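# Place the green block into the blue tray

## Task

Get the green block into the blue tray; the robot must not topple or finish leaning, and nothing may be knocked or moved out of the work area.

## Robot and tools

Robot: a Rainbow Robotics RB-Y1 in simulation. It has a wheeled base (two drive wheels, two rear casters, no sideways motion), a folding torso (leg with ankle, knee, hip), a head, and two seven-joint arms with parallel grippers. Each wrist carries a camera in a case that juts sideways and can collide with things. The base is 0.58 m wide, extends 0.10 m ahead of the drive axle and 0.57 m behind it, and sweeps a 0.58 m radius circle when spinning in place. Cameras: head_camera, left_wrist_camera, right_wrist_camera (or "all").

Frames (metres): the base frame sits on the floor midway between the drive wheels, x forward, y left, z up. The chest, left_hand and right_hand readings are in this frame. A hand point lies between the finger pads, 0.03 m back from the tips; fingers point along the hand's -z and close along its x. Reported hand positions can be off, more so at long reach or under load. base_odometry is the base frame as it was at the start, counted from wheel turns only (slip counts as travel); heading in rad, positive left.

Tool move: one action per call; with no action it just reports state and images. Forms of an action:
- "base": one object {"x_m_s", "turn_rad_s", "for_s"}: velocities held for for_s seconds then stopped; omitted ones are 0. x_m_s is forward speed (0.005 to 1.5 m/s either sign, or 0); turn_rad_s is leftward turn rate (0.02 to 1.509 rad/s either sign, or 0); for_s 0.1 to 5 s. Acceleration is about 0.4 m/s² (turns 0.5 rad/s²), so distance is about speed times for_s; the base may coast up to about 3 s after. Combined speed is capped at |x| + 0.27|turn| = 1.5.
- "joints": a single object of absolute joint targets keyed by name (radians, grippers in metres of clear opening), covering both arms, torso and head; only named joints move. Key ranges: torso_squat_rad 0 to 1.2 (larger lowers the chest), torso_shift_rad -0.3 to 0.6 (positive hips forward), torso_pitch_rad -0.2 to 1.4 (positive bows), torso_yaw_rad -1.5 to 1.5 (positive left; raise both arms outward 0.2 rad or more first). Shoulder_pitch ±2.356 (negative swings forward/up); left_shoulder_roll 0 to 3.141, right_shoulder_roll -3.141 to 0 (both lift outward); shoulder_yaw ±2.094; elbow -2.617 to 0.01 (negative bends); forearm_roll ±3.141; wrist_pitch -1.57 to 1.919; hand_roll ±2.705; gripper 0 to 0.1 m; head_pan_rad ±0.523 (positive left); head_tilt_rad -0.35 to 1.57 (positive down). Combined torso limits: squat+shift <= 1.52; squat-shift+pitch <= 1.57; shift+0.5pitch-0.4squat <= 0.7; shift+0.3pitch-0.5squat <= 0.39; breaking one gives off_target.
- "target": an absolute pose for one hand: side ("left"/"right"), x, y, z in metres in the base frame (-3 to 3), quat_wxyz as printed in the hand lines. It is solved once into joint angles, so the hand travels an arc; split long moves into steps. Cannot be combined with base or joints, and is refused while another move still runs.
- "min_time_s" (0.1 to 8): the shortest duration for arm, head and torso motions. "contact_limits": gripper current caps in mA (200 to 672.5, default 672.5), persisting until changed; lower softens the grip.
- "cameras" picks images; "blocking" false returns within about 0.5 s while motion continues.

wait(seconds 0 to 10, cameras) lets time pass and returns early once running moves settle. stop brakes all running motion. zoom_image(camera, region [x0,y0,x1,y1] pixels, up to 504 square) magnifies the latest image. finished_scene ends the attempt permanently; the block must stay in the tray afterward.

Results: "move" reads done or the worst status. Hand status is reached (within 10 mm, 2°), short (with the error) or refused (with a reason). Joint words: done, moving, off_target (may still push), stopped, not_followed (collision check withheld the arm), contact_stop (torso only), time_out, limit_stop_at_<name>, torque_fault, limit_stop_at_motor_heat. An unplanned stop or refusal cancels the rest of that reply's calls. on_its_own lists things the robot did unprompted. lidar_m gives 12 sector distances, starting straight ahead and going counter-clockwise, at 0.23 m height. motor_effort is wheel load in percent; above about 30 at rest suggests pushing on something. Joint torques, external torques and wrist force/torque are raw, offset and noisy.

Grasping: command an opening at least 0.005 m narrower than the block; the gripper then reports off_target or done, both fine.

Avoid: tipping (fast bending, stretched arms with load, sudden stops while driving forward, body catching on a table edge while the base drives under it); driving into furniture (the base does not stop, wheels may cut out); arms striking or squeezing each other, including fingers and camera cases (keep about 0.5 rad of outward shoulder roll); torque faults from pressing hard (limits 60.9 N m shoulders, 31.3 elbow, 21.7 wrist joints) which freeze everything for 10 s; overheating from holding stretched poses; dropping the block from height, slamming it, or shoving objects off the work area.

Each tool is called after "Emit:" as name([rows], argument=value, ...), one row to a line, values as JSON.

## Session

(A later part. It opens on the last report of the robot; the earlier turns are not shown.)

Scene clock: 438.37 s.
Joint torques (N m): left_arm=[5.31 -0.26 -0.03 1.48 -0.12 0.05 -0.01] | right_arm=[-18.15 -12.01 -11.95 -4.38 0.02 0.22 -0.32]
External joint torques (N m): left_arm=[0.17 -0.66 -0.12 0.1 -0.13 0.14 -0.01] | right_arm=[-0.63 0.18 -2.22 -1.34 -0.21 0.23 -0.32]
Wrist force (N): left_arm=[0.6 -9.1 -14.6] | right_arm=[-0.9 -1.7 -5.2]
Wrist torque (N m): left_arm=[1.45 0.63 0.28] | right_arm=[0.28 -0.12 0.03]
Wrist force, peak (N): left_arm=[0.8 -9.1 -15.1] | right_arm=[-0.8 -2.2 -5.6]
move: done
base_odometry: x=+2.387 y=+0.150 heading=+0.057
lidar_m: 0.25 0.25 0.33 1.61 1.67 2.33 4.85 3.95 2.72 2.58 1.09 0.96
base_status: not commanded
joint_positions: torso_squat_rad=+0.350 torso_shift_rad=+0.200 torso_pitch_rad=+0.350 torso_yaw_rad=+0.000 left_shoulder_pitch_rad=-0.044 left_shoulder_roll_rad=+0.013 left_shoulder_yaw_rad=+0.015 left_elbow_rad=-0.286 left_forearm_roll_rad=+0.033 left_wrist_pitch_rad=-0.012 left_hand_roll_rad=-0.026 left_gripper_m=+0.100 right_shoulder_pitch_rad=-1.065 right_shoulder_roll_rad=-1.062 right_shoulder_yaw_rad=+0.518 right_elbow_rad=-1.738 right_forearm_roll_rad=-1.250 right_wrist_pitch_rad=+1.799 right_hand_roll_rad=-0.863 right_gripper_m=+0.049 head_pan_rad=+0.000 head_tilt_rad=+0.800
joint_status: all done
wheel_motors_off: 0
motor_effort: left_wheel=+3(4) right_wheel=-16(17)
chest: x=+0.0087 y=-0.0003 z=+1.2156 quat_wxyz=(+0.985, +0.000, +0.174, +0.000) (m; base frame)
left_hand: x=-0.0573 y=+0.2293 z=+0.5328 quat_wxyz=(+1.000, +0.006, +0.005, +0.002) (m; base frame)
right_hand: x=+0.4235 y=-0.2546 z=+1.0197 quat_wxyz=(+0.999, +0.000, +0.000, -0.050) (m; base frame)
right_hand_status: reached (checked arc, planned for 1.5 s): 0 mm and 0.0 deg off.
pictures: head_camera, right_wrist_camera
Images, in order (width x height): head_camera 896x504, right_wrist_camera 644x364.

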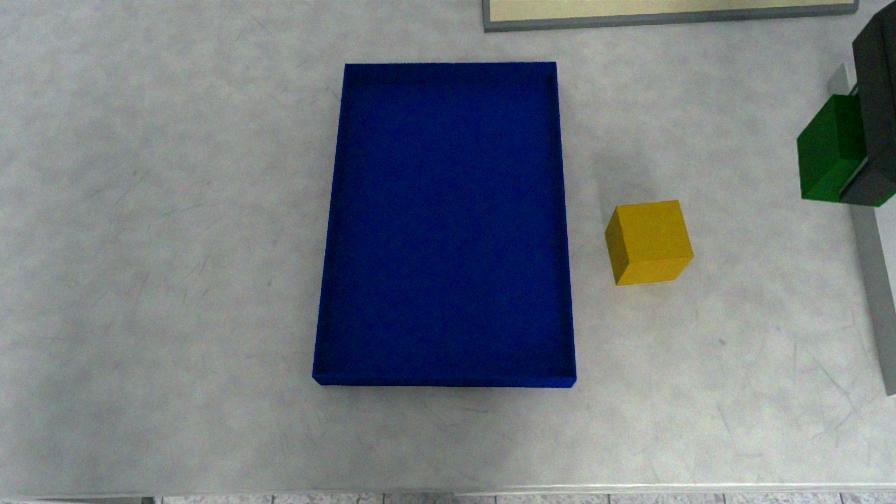

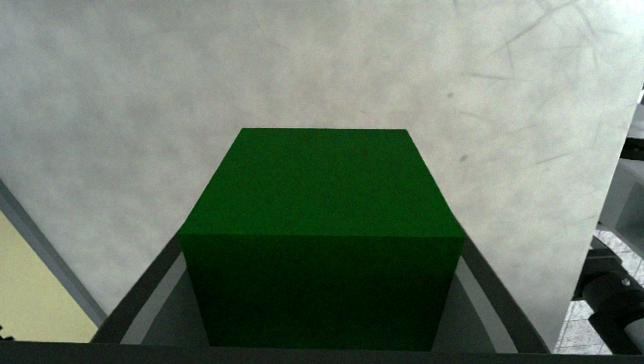

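Emit:
move(target={"side": "right", "x": 0.412, "y": -0.125, "z": 1.03, "quat_wxyz": [0.99875, 0, 0, -0.05]}, min_time_s=1.3, cameras=["head_camera"])

Emit:
move(target={"side": "right", "x": 0.40, "y": 0.0, "z": 1.02, "quat_wxyz": [0.99875, 0, 0, -0.05]}, min_time_s=1.3, cameras=["head_camera", "right_wrist_camera"])

Scene clock: 445.13 s.
Joint torques (N m): left_arm=[5.69 -0.47 -0.05 1.37 -0.2 -0.1 0.14] | right_arm=[-20.47 -6.64 -8.95 -4.72 0.29 0.24 -0.19]
External joint torques (N m): left_arm=[0.54 -0.86 -0.14 -0.02 -0.2 -0.01 0.14] | right_arm=[-0.66 1.05 0.21 -1.11 0.08 0.24 -0.19]
Wrist force (N): left_arm=[0.7 -9.1 -14.7] | right_arm=[-0.7 -1.7 -4.8]
Wrist torque (N m): left_arm=[1.44 0.65 0.30] | right_arm=[0.26 -0.12 0.02]
Wrist force, peak (N): left_arm=[0.6 -8.9 -15.2] | right_arm=[-1.2 -2.2 -5.6]
move: done
base_odometry: x=+2.387 y=+0.150 heading=+0.057
lidar_m: 0.25 0.26 0.33 1.61 1.66 2.33 4.86 3.95 2.72 2.59 1.08 0.96
base_status: not commanded
joint_positions: torso_squat_rad=+0.350 torso_shift_rad=+0.200 torso_pitch_rad=+0.350 torso_yaw_rad=+0.000 left_shoulder_pitch_rad=-0.044 left_shoulder_roll_rad=+0.013 left_shoulder_yaw_rad=+0.015 left_elbow_rad=-0.286 left_forearm_roll_rad=+0.033 left_wrist_pitch_rad=-0.012 left_hand_roll_rad=-0.026 left_gripper_m=+0.100 right_shoulder_pitch_rad=-1.270 right_shoulder_roll_rad=-0.767 right_shoulder_yaw_rad=+0.656 right_elbow_rad=-1.752 right_forearm_roll_rad=-1.186 right_wrist_pitch_rad=+1.909 right_hand_roll_rad=-1.177 right_gripper_m=+0.049 head_pan_rad=+0.000 head_tilt_rad=+0.800
joint_status: all done
wheel_motors_off: 0
motor_effort: left_wheel=+1(4) right_wheel=-16(17)
chest: x=+0.0087 y=-0.0003 z=+1.2156 quat_wxyz=(+0.985, +0.000, +0.174, +0.000) (m; base frame)
left_hand: x=-0.0573 y=+0.2293 z=+0.5328 quat_wxyz=(+1.000, +0.006, +0.005, +0.002) (m; base frame)
right_hand: x=+0.4118 y=-0.1252 z=+1.0301 quat_wxyz=(+0.999, +0.000, +0.000, -0.050) (m; base frame)
right_hand_status: reached (checked arc, planned for 1.3 s): 0 mm and 0.1 deg off.
pictures: head_camera
Images, in order (width x height): head_camera 896x504.

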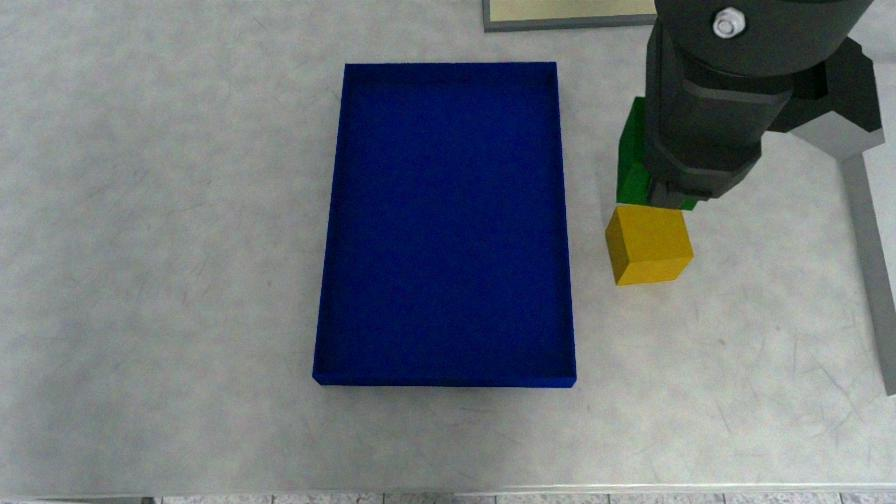

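Scene clock: 446.77 s.
Joint torques (N m): left_arm=[5.27 -0.59 -0.41 1.33 -0.15 0.02 0.13] | right_arm=[-21.82 -3.83 -8.5 -4.06 0.26 -0.05 -0.14]
External joint torques (N m): left_arm=[0.12 -0.98 -0.5 -0.05 -0.15 0.11 0.13] | right_arm=[-0.54 0.65 0.13 0.24 0.05 -0.04 -0.14]
Wrist force (N): left_arm=[0.6 -9.0 -14.6] | right_arm=[-1.4 -0.7 -5.2]
Wrist torque (N m): left_arm=[1.44 0.62 0.31] | right_arm=[0.12 -0.25 0.03]
Wrist force, peak (N): left_arm=[0.6 -9.5 -14.9] | right_arm=[-1.0 -1.4 -5.7]
move: done
base_odometry: x=+2.387 y=+0.150 heading=+0.057
lidar_m: 0.24 0.26 0.33 1.60 1.67 2.33 4.86 3.94 2.72 2.59 1.08 0.96
base_status: not commanded
joint_positions: torso_squat_rad=+0.350 torso_shift_rad=+0.200 torso_pitch_rad=+0.350 torso_yaw_rad=+0.000 left_shoulder_pitch_rad=-0.044 left_shoulder_roll_rad=+0.013 left_shoulder_yaw_rad=+0.015 left_elbow_rad=-0.286 left_forearm_roll_rad=+0.033 left_wrist_pitch_rad=-0.012 left_hand_roll_rad=-0.026 left_gripper_m=+0.100 right_shoulder_pitch_rad=-1.442 right_shoulder_roll_rad=-0.431 right_shoulder_yaw_rad=+0.792 right_elbow_rad=-1.536 right_forearm_roll_rad=-1.091 right_wrist_pitch_rad=+1.889 right_hand_roll_rad=-1.339 right_gripper_m=+0.049 head_pan_rad=+0.000 head_tilt_rad=+0.800
joint_status: all done
wheel_motors_off: 0
motor_effort: left_wheel=+1(5) right_wheel=-16(17)
chest: x=+0.0087 y=-0.0003 z=+1.2156 quat_wxyz=(+0.985, +0.000, +0.174, +0.000) (m; base frame)
left_hand: x=-0.0573 y=+0.2293 z=+0.5328 quat_wxyz=(+1.000, +0.006, +0.005, +0.002) (m; base frame)
right_hand: x=+0.3995 y=-0.0005 z=+1.0202 quat_wxyz=(+0.999, +0.001, -0.001, -0.050) (m; base frame)
right_hand_status: reached (checked arc, planned for 1.3 s): 1 mm and 0.1 deg off.
pictures: head_camera, right_wrist_camera
Images, in order (width x height): head_camera 896x504, right_wrist_camera 644x364.

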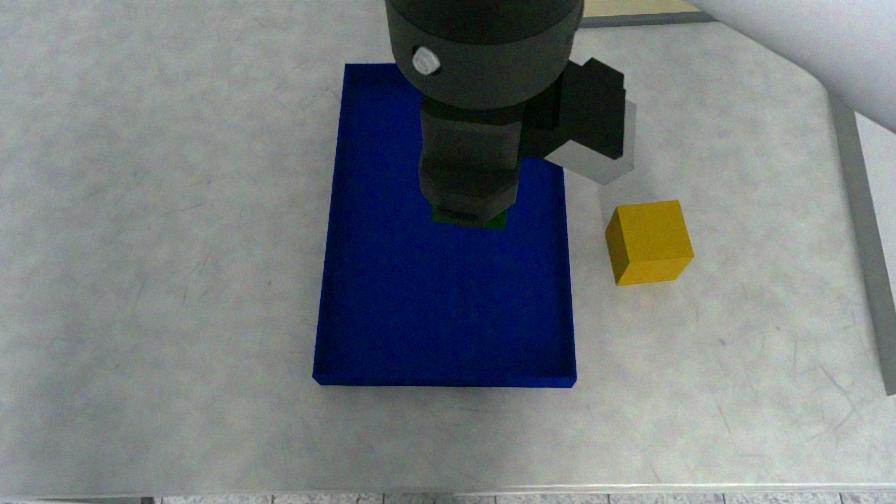

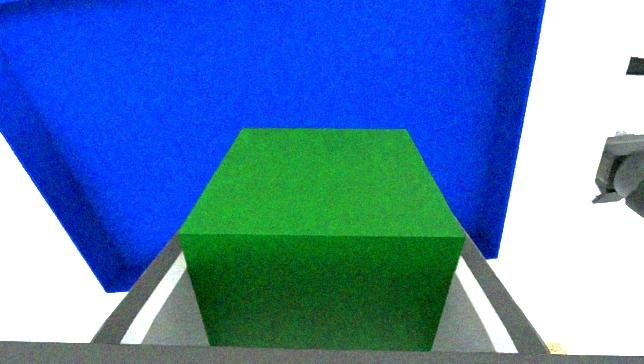

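Emit:
move(target={"side": "right", "x": 0.40, "y": 0.0, "z": 0.93, "quat_wxyz": [0.99875, 0, 0, -0.05]}, min_time_s=1.5, cameras=["head_camera", "right_wrist_camera"])

Emit:
move(target={"side": "right", "x": 0.40, "y": 0.0, "z": 0.918, "quat_wxyz": [0.99875, 0, 0, -0.05]}, min_time_s=1.0, cameras=["right_wrist_camera"])

Scene clock: 465.83 s.
Joint torques (N m): left_arm=[5.01 -0.54 -0.09 1.56 -0.2 0.02 0.03] | right_arm=[-18.79 -1.87 -7.57 -5.02 0.24 -0.12 -0.01]
External joint torques (N m): left_arm=[-0.14 -0.93 -0.18 0.17 -0.2 0.1 0.03] | right_arm=[1.88 1.47 0.55 0.15 0.02 -0.12 -0.01]
Wrist force (N): left_arm=[0.5 -9.0 -14.6] | right_arm=[-1.0 -1.4 -5.3]
Wrist torque (N m): left_arm=[1.44 0.61 0.29] | right_arm=[0.19 -0.10 -0.08]
Wrist force, peak (N): left_arm=[0.9 -9.3 -15.0] | right_arm=[-0.9 -1.9 -5.8]
move: done
base_odometry: x=+2.387 y=+0.150 heading=+0.057
lidar_m: 0.25 0.25 0.33 1.61 1.66 2.33 4.86 3.95 2.73 2.58 1.08 0.96
base_status: not commanded
joint_positions: torso_squat_rad=+0.350 torso_shift_rad=+0.200 torso_pitch_rad=+0.350 torso_yaw_rad=+0.000 left_shoulder_pitch_rad=-0.044 left_shoulder_roll_rad=+0.013 left_shoulder_yaw_rad=+0.015 left_elbow_rad=-0.286 left_forearm_roll_rad=+0.033 left_wrist_pitch_rad=-0.012 left_hand_roll_rad=-0.026 left_gripper_m=+0.100 right_shoulder_pitch_rad=-1.313 right_shoulder_roll_rad=-0.385 right_shoulder_yaw_rad=+0.900 right_elbow_rad=-1.417 right_forearm_roll_rad=-0.958 right_wrist_pitch_rad=+1.694 right_hand_roll_rad=-1.258 right_gripper_m=+0.049 head_pan_rad=+0.000 head_tilt_rad=+0.800
joint_status: all done
wheel_motors_off: 0
motor_effort: left_wheel=+2(4) right_wheel=-15(17)
chest: x=+0.0087 y=-0.0003 z=+1.2156 quat_wxyz=(+0.985, +0.000, +0.174, +0.000) (m; base frame)
left_hand: x=-0.0573 y=+0.2293 z=+0.5328 quat_wxyz=(+1.000, +0.006, +0.005, +0.002) (m; base frame)
right_hand: x=+0.4001 y=-0.0001 z=+0.9303 quat_wxyz=(+0.999, +0.000, +0.000, -0.050) (m; base frame)
right_hand_status: reached (checked arc, planned for 1.5 s): 0 mm and 0.1 deg off.
pictures: head_camera, right_wrist_camera
Images, in order (width x height): head_camera 896x504, right_wrist_camera 644x364.

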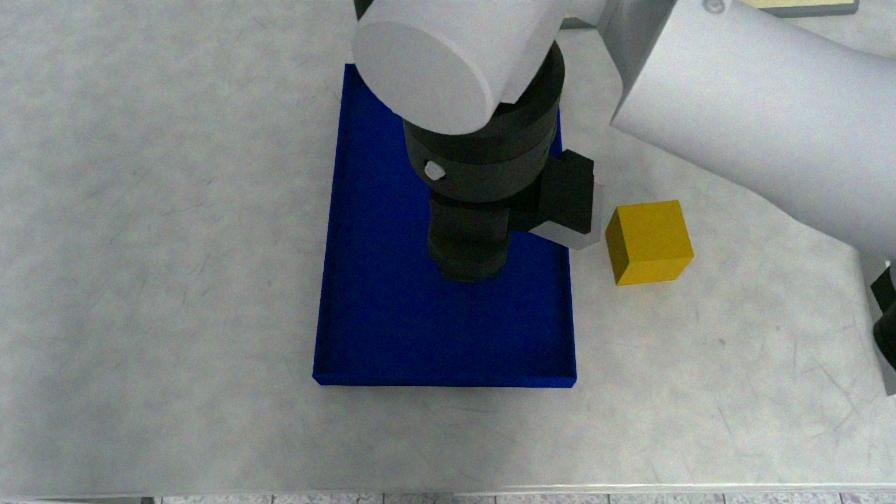

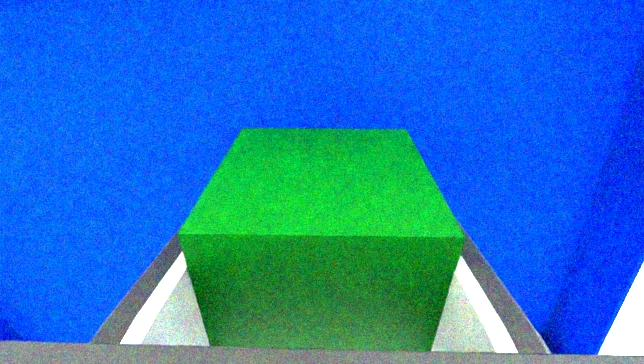

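Scene clock: 467.17 s.
Joint torques (N m): left_arm=[5.29 -0.26 -0.24 1.45 -0.08 -0.11 0.07] | right_arm=[-17.9 -1.94 -7.48 -5.02 0.35 -0.18 0.01]
External joint torques (N m): left_arm=[0.14 -0.65 -0.32 0.06 -0.09 -0.03 0.07] | right_arm=[2.68 1.25 0.53 0.23 0.13 -0.18 0.01]
Wrist force (N): left_arm=[0.4 -9.0 -14.9] | right_arm=[-0.9 -1.2 -5.0]
Wrist torque (N m): left_arm=[1.44 0.60 0.32] | right_arm=[0.18 -0.13 -0.05]
Wrist force, peak (N): left_arm=[0.5 -9.1 -15.1] | right_arm=[-1.3 -1.5 -5.5]
move: done
base_odometry: x=+2.387 y=+0.150 heading=+0.057
lidar_m: 0.25 0.25 0.33 1.60 1.66 2.33 4.86 3.95 2.72 2.58 1.09 0.96
base_status: not commanded
joint_positions: torso_squat_rad=+0.350 torso_shift_rad=+0.200 torso_pitch_rad=+0.350 torso_yaw_rad=+0.000 left_shoulder_pitch_rad=-0.044 left_shoulder_roll_rad=+0.013 left_shoulder_yaw_rad=+0.015 left_elbow_rad=-0.286 left_forearm_roll_rad=+0.033 left_wrist_pitch_rad=-0.012 left_hand_roll_rad=-0.026 left_gripper_m=+0.100 right_shoulder_pitch_rad=-1.299 right_shoulder_roll_rad=-0.378 right_shoulder_yaw_rad=+0.913 right_elbow_rad=-1.395 right_forearm_roll_rad=-0.943 right_wrist_pitch_rad=+1.666 right_hand_roll_rad=-1.247 right_gripper_m=+0.049 head_pan_rad=+0.000 head_tilt_rad=+0.800
joint_status: all done
wheel_motors_off: 0
motor_effort: left_wheel=+2(5) right_wheel=-15(17)
chest: x=+0.0087 y=-0.0003 z=+1.2156 quat_wxyz=(+0.985, +0.000, +0.174, +0.000) (m; base frame)
left_hand: x=-0.0573 y=+0.2293 z=+0.5328 quat_wxyz=(+1.000, +0.006, +0.005, +0.002) (m; base frame)
right_hand: x=+0.3999 y=-0.0003 z=+0.9187 quat_wxyz=(+0.999, +0.000, +0.000, -0.050) (m; base frame)
right_hand_status: reached (checked arc, planned for 1.0 s): 1 mm and 0.1 deg off.
pictures: right_wrist_camera
Images, in order (width x height): right_wrist_camera 644x364.

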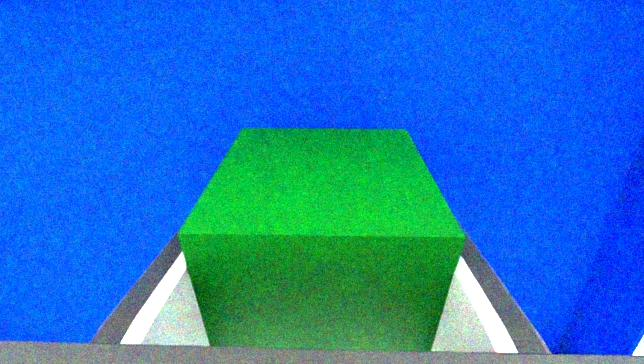

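Emit:
move(target={"side": "right", "x": 0.40, "y": 0.0, "z": 0.914, "quat_wxyz": [0.99875, 0, 0, -0.05]}, min_time_s=0.8)

Emit:
move(target={"side": "right", "x": 0.40, "y": 0.0, "z": 0.911, "quat_wxyz": [0.99875, 0, 0, -0.05]}, min_time_s=0.8, cameras=["right_wrist_camera"])

Scene clock: 472.30 s.
Joint torques (N m): left_arm=[4.93 -0.88 0.1 1.43 -0.19 -0.15 0.07] | right_arm=[-18.08 -1.58 -7.46 -5.08 0.39 -0.17 0.13]
External joint torques (N m): left_arm=[-0.21 -1.27 0.02 0.04 -0.2 -0.07 0.07] | right_arm=[2.49 1.56 0.5 0.2 0.17 -0.17 0.13]
Wrist force (N): left_arm=[0.6 -9.1 -14.5] | right_arm=[-1.5 -1.6 -5.2]
Wrist torque (N m): left_arm=[1.46 0.62 0.31] | right_arm=[0.23 -0.20 -0.05]
Wrist force, peak (N): left_arm=[0.5 -9.1 -15.1] | right_arm=[-1.1 -1.5 -5.7]
move: done
base_odometry: x=+2.387 y=+0.150 heading=+0.057
lidar_m: 0.25 0.25 0.34 1.60 1.66 2.33 4.86 3.94 2.72 2.57 1.09 0.96
base_status: not commanded
joint_positions: torso_squat_rad=+0.350 torso_shift_rad=+0.200 torso_pitch_rad=+0.350 torso_yaw_rad=+0.000 left_shoulder_pitch_rad=-0.044 left_shoulder_roll_rad=+0.013 left_shoulder_yaw_rad=+0.015 left_elbow_rad=-0.286 left_forearm_roll_rad=+0.033 left_wrist_pitch_rad=-0.012 left_hand_roll_rad=-0.026 left_gripper_m=+0.100 right_shoulder_pitch_rad=-1.295 right_shoulder_roll_rad=-0.373 right_shoulder_yaw_rad=+0.918 right_elbow_rad=-1.382 right_forearm_roll_rad=-0.938 right_wrist_pitch_rad=+1.655 right_hand_roll_rad=-1.241 right_gripper_m=+0.049 head_pan_rad=+0.000 head_tilt_rad=+0.800
joint_status: all done
wheel_motors_off: 0
motor_effort: left_wheel=+3(4) right_wheel=-16(17)
chest: x=+0.0087 y=-0.0003 z=+1.2156 quat_wxyz=(+0.985, +0.000, +0.174, +0.000) (m; base frame)
left_hand: x=-0.0573 y=+0.2293 z=+0.5328 quat_wxyz=(+1.000, +0.006, +0.005, +0.002) (m; base frame)
right_hand: x=+0.4002 y=+0.0000 z=+0.9144 quat_wxyz=(+0.999, +0.000, +0.000, -0.050) (m; base frame)
right_hand_status: reached (checked arc, planned for 0.8 s): 0 mm and 0.0 deg off.
pictures: none

Scene clock: 473.43 s.
Joint torques (N m): left_arm=[5.56 -0.67 -0.17 1.55 -0.14 0.05 0.1] | right_arm=[-17.97 -1.57 -7.46 -5.02 0.35 -0.23 0.08]
External joint torques (N m): left_arm=[0.41 -1.06 -0.26 0.17 -0.15 0.13 0.1] | right_arm=[2.58 1.53 0.47 0.27 0.13 -0.23 0.08]
Wrist force (N): left_arm=[0.4 -9.1 -14.8] | right_arm=[-0.6 -1.5 -4.8]
Wrist torque (N m): left_arm=[1.43 0.63 0.30] | right_arm=[0.23 -0.10 -0.08]
Wrist force, peak (N): left_arm=[0.7 -9.3 -15.0] | right_arm=[-0.2 -2.3 -6.0]
move: done
base_odometry: x=+2.387 y=+0.150 heading=+0.057
lidar_m: 0.25 0.25 0.33 1.61 1.66 2.33 4.86 3.95 2.72 2.58 1.08 0.96
base_status: not commanded
joint_positions: torso_squat_rad=+0.350 torso_shift_rad=+0.200 torso_pitch_rad=+0.350 torso_yaw_rad=+0.000 left_shoulder_pitch_rad=-0.044 left_shoulder_roll_rad=+0.013 left_shoulder_yaw_rad=+0.015 left_elbow_rad=-0.286 left_forearm_roll_rad=+0.033 left_wrist_pitch_rad=-0.012 left_hand_roll_rad=-0.026 left_gripper_m=+0.100 right_shoulder_pitch_rad=-1.291 right_shoulder_roll_rad=-0.371 right_shoulder_yaw_rad=+0.921 right_elbow_rad=-1.375 right_forearm_roll_rad=-0.934 right_wrist_pitch_rad=+1.648 right_hand_roll_rad=-1.238 right_gripper_m=+0.049 head_pan_rad=+0.000 head_tilt_rad=+0.800
joint_status: all done
wheel_motors_off: 0
motor_effort: left_wheel=+0(6) right_wheel=-17(17)
chest: x=+0.0087 y=-0.0003 z=+1.2156 quat_wxyz=(+0.985, +0.000, +0.174, +0.000) (m; base frame)
left_hand: x=-0.0573 y=+0.2293 z=+0.5328 quat_wxyz=(+1.000, +0.006, +0.005, +0.002) (m; base frame)
right_hand: x=+0.4002 y=+0.0000 z=+0.9113 quat_wxyz=(+0.999, +0.000, +0.000, -0.050) (m; base frame)
right_hand_status: reached (checked arc, planned for 0.8 s): 0 mm and 0.0 deg off.
pictures: right_wrist_camera
Images, in order (width x height): right_wrist_camera 644x364.

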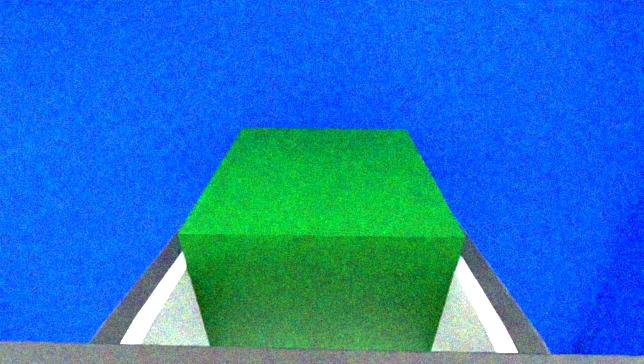

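Emit:
move(target={"side": "right", "x": 0.40, "y": 0.0, "z": 0.9095, "quat_wxyz": [0.99875, 0, 0, -0.05]}, min_time_s=0.6)

Scene clock: 480.97 s.
Joint torques (N m): left_arm=[5.39 -0.66 -0.02 1.37 -0.18 0.23 0.12] | right_arm=[-17.96 -1.28 -7.13 -4.96 0.32 -0.21 -0.02]
External joint torques (N m): left_arm=[0.24 -1.05 -0.1 -0.02 -0.18 0.31 0.11] | right_arm=[2.58 1.8 0.78 0.34 0.1 -0.21 -0.02]
Wrist force (N): left_arm=[0.6 -9.3 -14.8] | right_arm=[-1.2 -1.4 -4.9]
Wrist torque (N m): left_arm=[1.48 0.64 0.32] | right_arm=[0.19 -0.17 -0.04]
Wrist force, peak (N): left_arm=[0.7 -9.4 -14.9] | right_arm=[-1.6 -1.5 -5.7]
move: done
base_odometry: x=+2.387 y=+0.150 heading=+0.057
lidar_m: 0.24 0.25 0.33 1.61 1.66 2.34 4.86 3.94 2.72 2.58 1.08 0.96
base_status: not commanded
joint_positions: torso_squat_rad=+0.350 torso_shift_rad=+0.200 torso_pitch_rad=+0.350 torso_yaw_rad=+0.000 left_shoulder_pitch_rad=-0.044 left_shoulder_roll_rad=+0.013 left_shoulder_yaw_rad=+0.015 left_elbow_rad=-0.286 left_forearm_roll_rad=+0.033 left_wrist_pitch_rad=-0.012 left_hand_roll_rad=-0.026 left_gripper_m=+0.100 right_shoulder_pitch_rad=-1.290 right_shoulder_roll_rad=-0.369 right_shoulder_yaw_rad=+0.923 right_elbow_rad=-1.371 right_forearm_roll_rad=-0.933 right_wrist_pitch_rad=+1.644 right_hand_roll_rad=-1.236 right_gripper_m=+0.049 head_pan_rad=+0.000 head_tilt_rad=+0.800
joint_status: all done
wheel_motors_off: 0
motor_effort: left_wheel=+2(5) right_wheel=-16(16)
chest: x=+0.0087 y=-0.0003 z=+1.2156 quat_wxyz=(+0.985, +0.000, +0.174, +0.000) (m; base frame)
left_hand: x=-0.0573 y=+0.2293 z=+0.5328 quat_wxyz=(+1.000, +0.006, +0.005, +0.002) (m; base frame)
right_hand: x=+0.4002 y=+0.0000 z=+0.9098 quat_wxyz=(+0.999, +0.000, +0.000, -0.050) (m; base frame)
right_hand_status: reached (checked arc, planned for 0.6 s): 0 mm and 0.0 deg off.
pictures: none

Emit:
move(target={"side": "right", "x": 0.40, "y": 0.0, "z": 0.9075, "quat_wxyz": [0.99875, 0, 0, -0.05]}, min_time_s=0.6, cameras=["right_wrist_camera"])

Scene clock: 486.50 s.
Joint torques (N m): left_arm=[5.37 -0.67 -0.13 1.31 -0.09 -0.01 0.02] | right_arm=[-12.87 -1.2 -4.1 -2.49 0.49 -1.03 0.04]
External joint torques (N m): left_arm=[0.23 -1.06 -0.22 -0.08 -0.09 0.08 0.02] | right_arm=[7.68 1.87 3.79 2.82 0.27 -1.03 0.04]
Wrist force (N): left_arm=[0.7 -9.2 -14.7] | right_arm=[-3.6 -5.4 13.2]
Wrist torque (N m): left_arm=[1.44 0.63 0.30] | right_arm=[0.40 -0.32 -0.09]
Wrist force, peak (N): left_arm=[0.7 -9.4 -15.0] | right_arm=[-4.1 -6.0 14.0]
move: done
base_odometry: x=+2.387 y=+0.150 heading=+0.057
lidar_m: 0.25 0.25 0.34 1.61 1.66 2.33 4.86 3.95 2.72 2.58 1.09 0.96
base_status: not commanded
joint_positions: torso_squat_rad=+0.350 torso_shift_rad=+0.200 torso_pitch_rad=+0.350 torso_yaw_rad=+0.000 left_shoulder_pitch_rad=-0.044 left_shoulder_roll_rad=+0.013 left_shoulder_yaw_rad=+0.015 left_elbow_rad=-0.286 left_forearm_roll_rad=+0.033 left_wrist_pitch_rad=-0.012 left_hand_roll_rad=-0.026 left_gripper_m=+0.100 right_shoulder_pitch_rad=-1.289 right_shoulder_roll_rad=-0.368 right_shoulder_yaw_rad=+0.924 right_elbow_rad=-1.367 right_forearm_roll_rad=-0.930 right_wrist_pitch_rad=+1.639 right_hand_roll_rad=-1.234 right_gripper_m=+0.049 head_pan_rad=+0.000 head_tilt_rad=+0.800
joint_status: all done
wheel_motors_off: 0
motor_effort: left_wheel=+1(4) right_wheel=-16(16)
chest: x=+0.0085 y=-0.0003 z=+1.2157 quat_wxyz=(+0.985, +0.000, +0.174, +0.000) (m; base frame)
left_hand: x=-0.0573 y=+0.2293 z=+0.5328 quat_wxyz=(+1.000, +0.006, +0.005, +0.002) (m; base frame)
right_hand: x=+0.4006 y=+0.0003 z=+0.9087 quat_wxyz=(+0.999, +0.001, -0.001, -0.050) (m; base frame)
right_hand_status: reached (checked arc, planned for 0.6 s): 1 mm and 0.2 deg off.
pictures: right_wrist_camera
Images, in order (width x height): right_wrist_camera 644x364.

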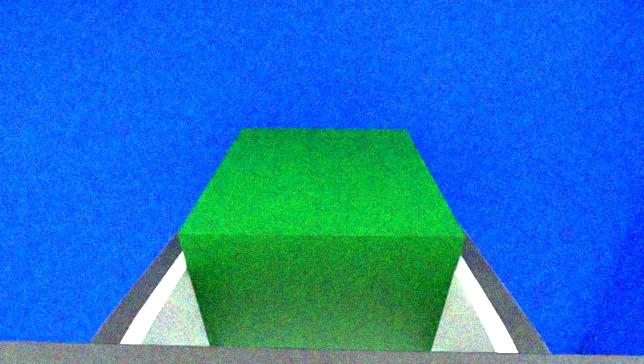

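Emit:
move(target={"side": "right", "x": 0.40, "y": 0.0, "z": 0.9092, "quat_wxyz": [0.99875, 0, 0, -0.05]}, min_time_s=0.5)

Emit:
move(joints={"right_gripper_m": 0.09}, cameras=["head_camera", "right_wrist_camera"])

Scene clock: 491.17 s.
Joint torques (N m): left_arm=[5.71 -0.44 0.09 1.61 -0.04 -0.07 -0.01] | right_arm=[-17.58 -2.41 -7.73 -4.8 0.22 -0.46 -0.08]
External joint torques (N m): left_arm=[0.57 -0.83 0.01 0.23 -0.04 0.02 -0.01] | right_arm=[2.98 0.66 0.17 0.5 0 -0.46 -0.08]
Wrist force (N): left_arm=[0.5 -9.0 -14.6] | right_arm=[-3.4 -4.1 6.6]
Wrist torque (N m): left_arm=[1.44 0.64 0.32] | right_arm=[0.44 -0.34 -0.06]
Wrist force, peak (N): left_arm=[0.9 -9.3 -15.0] | right_arm=[-4.0 -5.6 14.1]
move: done
base_odometry: x=+2.387 y=+0.150 heading=+0.057
lidar_m: 0.25 0.26 0.33 1.61 1.66 2.33 4.86 3.95 2.72 2.59 1.07 0.96
base_status: not commanded
joint_positions: torso_squat_rad=+0.350 torso_shift_rad=+0.200 torso_pitch_rad=+0.350 torso_yaw_rad=+0.000 left_shoulder_pitch_rad=-0.044 left_shoulder_roll_rad=+0.013 left_shoulder_yaw_rad=+0.015 left_elbow_rad=-0.286 left_forearm_roll_rad=+0.033 left_wrist_pitch_rad=-0.012 left_hand_roll_rad=-0.026 left_gripper_m=+0.100 right_shoulder_pitch_rad=-1.290 right_shoulder_roll_rad=-0.368 right_shoulder_yaw_rad=+0.924 right_elbow_rad=-1.368 right_forearm_roll_rad=-0.930 right_wrist_pitch_rad=+1.639 right_hand_roll_rad=-1.234 right_gripper_m=+0.049 head_pan_rad=+0.000 head_tilt_rad=+0.800
joint_status: all done
wheel_motors_off: 0
motor_effort: left_wheel=-2(4) right_wheel=-16(17)
chest: x=+0.0085 y=-0.0003 z=+1.2157 quat_wxyz=(+0.985, +0.000, +0.174, +0.000) (m; base frame)
left_hand: x=-0.0573 y=+0.2293 z=+0.5328 quat_wxyz=(+1.000, +0.006, +0.005, +0.002) (m; base frame)
right_hand: x=+0.4008 y=+0.0005 z=+0.9091 quat_wxyz=(+0.999, +0.001, -0.001, -0.050) (m; base frame)
right_hand_status: reached (checked arc, planned for 0.5 s): 1 mm and 0.2 deg off.
pictures: none

Scene clock: 492.13 s.
Joint torques (N m): left_arm=[5.33 -0.65 0.07 1.52 -0.15 0.1 0.05] | right_arm=[-17.79 -2.79 -7.61 -5.02 0.16 -0.18 -0.04]
External joint torques (N m): left_arm=[0.19 -1.04 -0.02 0.13 -0.15 0.19 0.05] | right_arm=[2.76 0.28 0.29 0.29 -0.07 -0.17 -0.04]
Wrist force (N): left_arm=[0.4 -9.2 -15.0] | right_arm=[-1.0 -1.6 -4.0]
Wrist torque (N m): left_arm=[1.45 0.60 0.30] | right_arm=[0.21 -0.13 -0.05]
Wrist force, peak (N): left_arm=[0.6 -9.3 -14.9] | right_arm=[-2.9 -3.8 7.1]
move: done
base_odometry: x=+2.387 y=+0.150 heading=+0.057
lidar_m: 0.25 0.26 0.33 1.61 1.68 2.33 4.86 3.95 2.72 2.59 1.08 0.96
base_status: not commanded
joint_positions: torso_squat_rad=+0.350 torso_shift_rad=+0.200 torso_pitch_rad=+0.350 torso_yaw_rad=+0.000 left_shoulder_pitch_rad=-0.044 left_shoulder_roll_rad=+0.013 left_shoulder_yaw_rad=+0.015 left_elbow_rad=-0.286 left_forearm_roll_rad=+0.033 left_wrist_pitch_rad=-0.012 left_hand_roll_rad=-0.026 left_gripper_m=+0.100 right_shoulder_pitch_rad=-1.289 right_shoulder_roll_rad=-0.368 right_shoulder_yaw_rad=+0.924 right_elbow_rad=-1.368 right_forearm_roll_rad=-0.930 right_wrist_pitch_rad=+1.639 right_hand_roll_rad=-1.234 right_gripper_m=+0.090 head_pan_rad=+0.000 head_tilt_rad=+0.800
joint_status: all done
wheel_motors_off: 0
motor_effort: left_wheel=-1(4) right_wheel=-15(16)
chest: x=+0.0086 y=-0.0003 z=+1.2157 quat_wxyz=(+0.985, +0.000, +0.174, +0.000) (m; base frame)
left_hand: x=-0.0573 y=+0.2293 z=+0.5328 quat_wxyz=(+1.000, +0.006, +0.005, +0.002) (m; base frame)
right_hand: x=+0.4008 y=+0.0005 z=+0.9089 quat_wxyz=(+0.999, +0.001, -0.001, -0.050) (m; base frame)
pictures: head_camera, right_wrist_camera
Images, in order (width x height): head_camera 896x504, right_wrist_camera 644x364.

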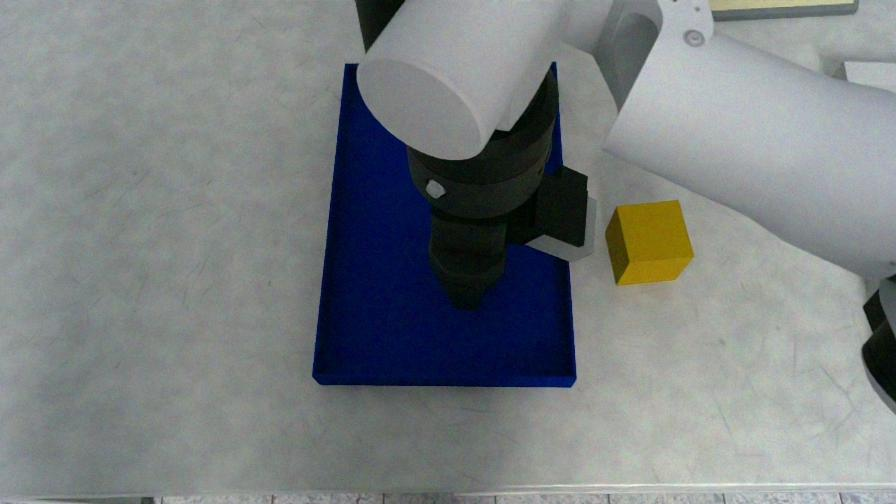

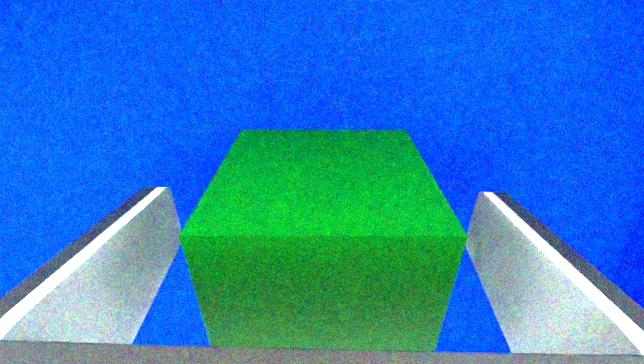

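Emit:
move(target={"side": "right", "x": 0.40, "y": 0.0, "z": 1.03, "quat_wxyz": [0.99875, 0, 0, -0.05]}, min_time_s=1.3, cameras=["head_camera", "right_wrist_camera"])

Emit:
move(target={"side": "right", "x": 0.33, "y": -0.25, "z": 1.06, "quat_wxyz": [1, 0, 0, 0]}, min_time_s=1.5, cameras=["head_camera", "right_wrist_camera"])

Scene clock: 503.97 s.
Joint torques (N m): left_arm=[5.37 -0.18 -0.25 1.25 -0.02 0.02 0.17] | right_arm=[-21.38 -4.68 -10.21 -5.4 -0.11 0.11 -0.23]
External joint torques (N m): left_arm=[0.23 -0.57 -0.34 -0.14 -0.02 0.11 0.17] | right_arm=[0.02 -0.08 -1.6 -1.18 -0.31 0.11 -0.23]
Wrist force (N): left_arm=[0.6 -9.1 -15.1] | right_arm=[-1.2 -1.5 -4.1]
Wrist torque (N m): left_arm=[1.44 0.62 0.31] | right_arm=[0.26 -0.18 0.01]
Wrist force, peak (N): left_arm=[0.6 -9.1 -15.1] | right_arm=[-1.1 -1.4 -5.2]
move: done
base_odometry: x=+2.387 y=+0.150 heading=+0.057
lidar_m: 0.25 0.26 0.33 1.60 1.67 2.33 4.86 3.95 2.72 2.58 1.08 0.96
base_status: not commanded
joint_positions: torso_squat_rad=+0.350 torso_shift_rad=+0.200 torso_pitch_rad=+0.350 torso_yaw_rad=+0.000 left_shoulder_pitch_rad=-0.044 left_shoulder_roll_rad=+0.013 left_shoulder_yaw_rad=+0.015 left_elbow_rad=-0.286 left_forearm_roll_rad=+0.033 left_wrist_pitch_rad=-0.012 left_hand_roll_rad=-0.026 left_gripper_m=+0.100 right_shoulder_pitch_rad=-1.460 right_shoulder_roll_rad=-0.429 right_shoulder_yaw_rad=+0.778 right_elbow_rad=-1.531 right_forearm_roll_rad=-1.104 right_wrist_pitch_rad=+1.910 right_hand_roll_rad=-1.340 right_gripper_m=+0.090 head_pan_rad=+0.000 head_tilt_rad=+0.800
joint_status: all done
wheel_motors_off: 0
motor_effort: left_wheel=+1(4) right_wheel=-15(16)
chest: x=+0.0086 y=-0.0003 z=+1.2157 quat_wxyz=(+0.985, +0.000, +0.174, +0.000) (m; base frame)
left_hand: x=-0.0573 y=+0.2293 z=+0.5328 quat_wxyz=(+1.000, +0.006, +0.005, +0.002) (m; base frame)
right_hand: x=+0.4001 y=+0.0000 z=+1.0297 quat_wxyz=(+0.999, +0.000, +0.000, -0.050) (m; base frame)
right_hand_status: reached (checked arc, planned for 1.3 s): 0 mm and 0.0 deg off.
pictures: head_camera, right_wrist_camera
Images, in order (width x height): head_camera 896x504, right_wrist_camera 644x364.

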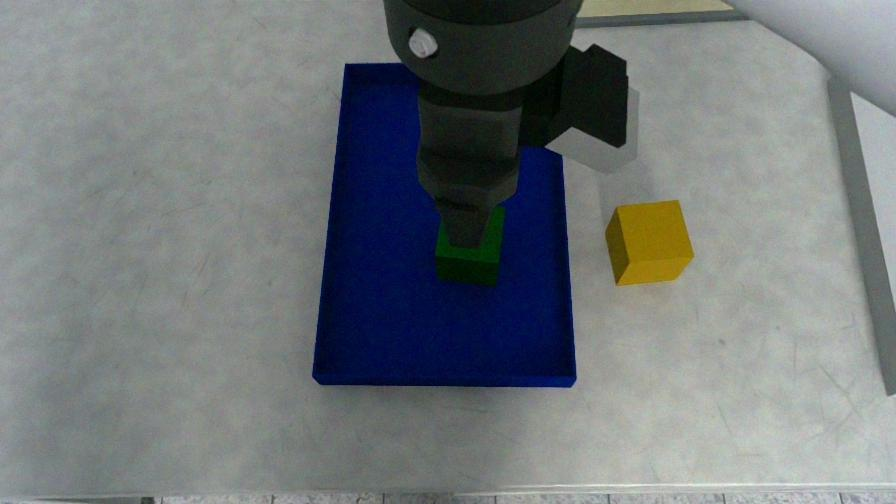

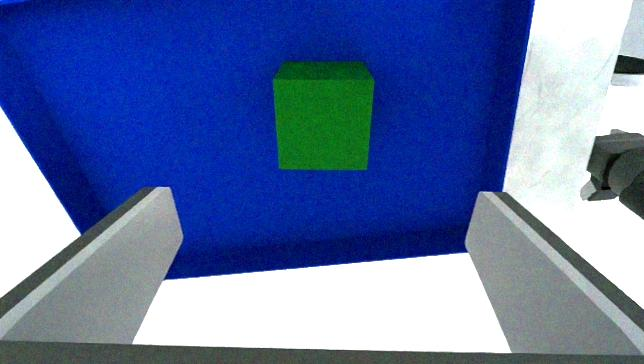

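Scene clock: 505.80 s.
Joint torques (N m): left_arm=[5.18 -0.69 -0.2 1.55 -0.05 0.01 0.16] | right_arm=[-10.92 -10.91 -11.41 -1.22 0.21 -0.04 -0.25]
External joint torques (N m): left_arm=[0.03 -1.09 -0.28 0.16 -0.05 0.09 0.16] | right_arm=[2.04 1.04 -1.82 -0.72 -0.02 -0.03 -0.25]
Wrist force (N): left_arm=[0.8 -9.5 -14.7] | right_arm=[-1.0 -1.5 -4.8]
Wrist torque (N m): left_arm=[1.50 0.64 0.30] | right_arm=[0.25 -0.12 -0.05]
Wrist force, peak (N): left_arm=[0.9 -9.3 -15.0] | right_arm=[-0.7 -2.2 -4.9]
move: done
base_odometry: x=+2.387 y=+0.150 heading=+0.057
lidar_m: 0.25 0.25 0.34 1.61 1.66 2.33 4.86 3.94 2.72 2.58 1.07 0.96
base_status: not commanded
joint_positions: torso_squat_rad=+0.350 torso_shift_rad=+0.200 torso_pitch_rad=+0.350 torso_yaw_rad=+0.000 left_shoulder_pitch_rad=-0.044 left_shoulder_roll_rad=+0.013 left_shoulder_yaw_rad=+0.015 left_elbow_rad=-0.286 left_forearm_roll_rad=+0.033 left_wrist_pitch_rad=-0.012 left_hand_roll_rad=-0.026 left_gripper_m=+0.100 right_shoulder_pitch_rad=-1.030 right_shoulder_roll_rad=-1.407 right_shoulder_yaw_rad=+0.571 right_elbow_rad=-2.207 right_forearm_roll_rad=-1.529 right_wrist_pitch_rad=+1.666 right_hand_roll_rad=-1.064 right_gripper_m=+0.090 head_pan_rad=+0.000 head_tilt_rad=+0.800
joint_status: all done
wheel_motors_off: 0
motor_effort: left_wheel=+2(4) right_wheel=-15(16)
chest: x=+0.0086 y=-0.0003 z=+1.2156 quat_wxyz=(+0.985, +0.000, +0.174, +0.000) (m; base frame)
left_hand: x=-0.0573 y=+0.2293 z=+0.5328 quat_wxyz=(+1.000, +0.006, +0.005, +0.002) (m; base frame)
right_hand: x=+0.3302 y=-0.2500 z=+1.0602 quat_wxyz=(+1.000, -0.001, +0.000, +0.000) (m; base frame)
right_hand_status: reached (checked arc, planned for 1.5 s): 0 mm and 0.1 deg off.
pictures: head_camera, right_wrist_camera
Images, in order (width x height): head_camera 896x504, right_wrist_camera 644x364.

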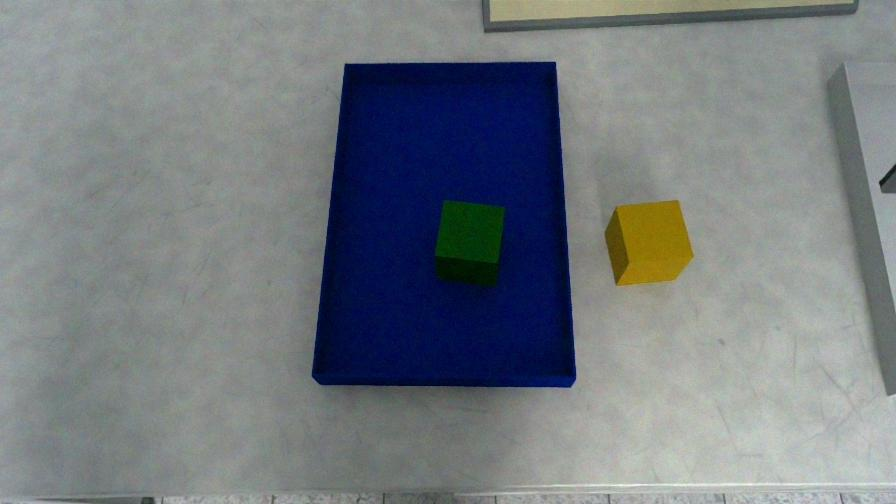

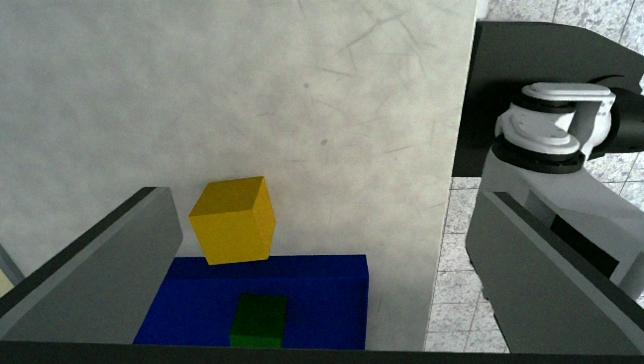

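Emit:
move(joints={"torso_shift_rad": 0.0, "torso_pitch_rad": 0.0}, min_time_s=2.5, cameras=["head_camera"])

Emit:
finished_scene()

Scene clock: 515.00 s.
Joint torques (N m): left_arm=[-4.37 -0.5 -0.29 -1.83 -0.17 -0.51 0.04] | right_arm=[-12.22 -8.83 -11.22 1.26 0.73 -0.32 -0.28]
External joint torques (N m): left_arm=[-0.08 -1.07 -0.32 0.49 -0.18 0.25 0.06] | right_arm=[1.92 0.69 -1.68 -0.56 -0.08 0.02 -0.29]
Wrist force (N): left_arm=[-1.5 -8.7 -14.5] | right_arm=[-3.2 -1.4 -3.7]
Wrist torque (N m): left_arm=[1.40 0.51 0.33] | right_arm=[0.26 -0.26 -0.07]
Wrist force, peak (N): left_arm=[0.7 -9.3 -14.9] | right_arm=[-2.9 -1.3 -4.7]
move: done
base_odometry: x=+2.387 y=+0.150 heading=+0.057
lidar_m: 0.25 0.25 0.33 1.60 1.67 2.33 4.86 3.95 2.72 2.58 1.09 0.96
base_status: not commanded
joint_positions: torso_squat_rad=+0.350 torso_shift_rad=+0.000 torso_pitch_rad=+0.000 torso_yaw_rad=+0.000 left_shoulder_pitch_rad=-0.044 left_shoulder_roll_rad=+0.013 left_shoulder_yaw_rad=+0.015 left_elbow_rad=-0.286 left_forearm_roll_rad=+0.033 left_wrist_pitch_rad=-0.012 left_hand_roll_rad=-0.026 left_gripper_m=+0.100 right_shoulder_pitch_rad=-1.030 right_shoulder_roll_rad=-1.407 right_shoulder_yaw_rad=+0.571 right_elbow_rad=-2.207 right_forearm_roll_rad=-1.529 right_wrist_pitch_rad=+1.666 right_hand_roll_rad=-1.064 right_gripper_m=+0.090 head_pan_rad=+0.000 head_tilt_rad=+0.800
joint_status: all done
wheel_motors_off: 0
motor_effort: left_wheel=+3(5) right_wheel=-14(17)
chest: x=-0.2280 y=-0.0003 z=+1.2475 quat_wxyz=(+1.000, +0.000, +0.000, +0.000) (m; base frame)
left_hand: x=-0.0559 y=+0.2293 z=+0.5834 quat_wxyz=(+0.986, +0.006, -0.169, +0.003) (m; base frame)
right_hand: x=+0.1273 y=-0.2501 z=+1.2116 quat_wxyz=(+0.985, -0.001, -0.174, +0.000) (m; base frame)
pictures: head_camera
Images, in order (width x height): head_camera 896x504.

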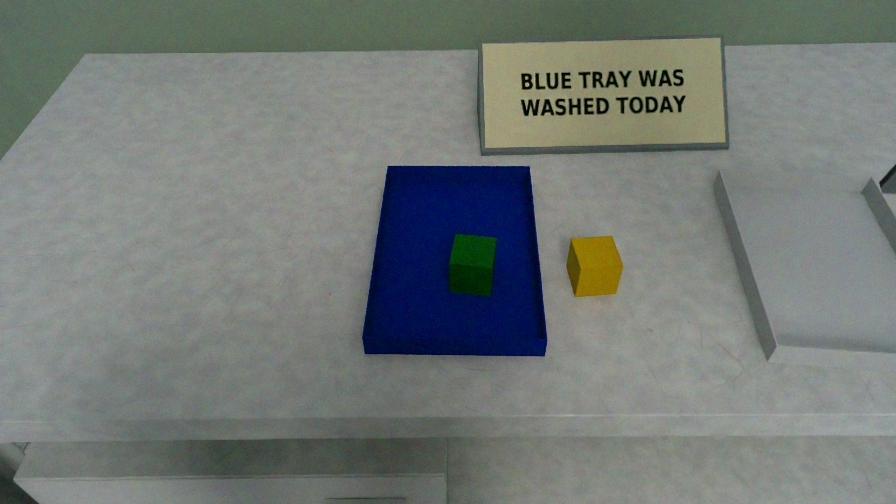

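The scene is finished: the task was done.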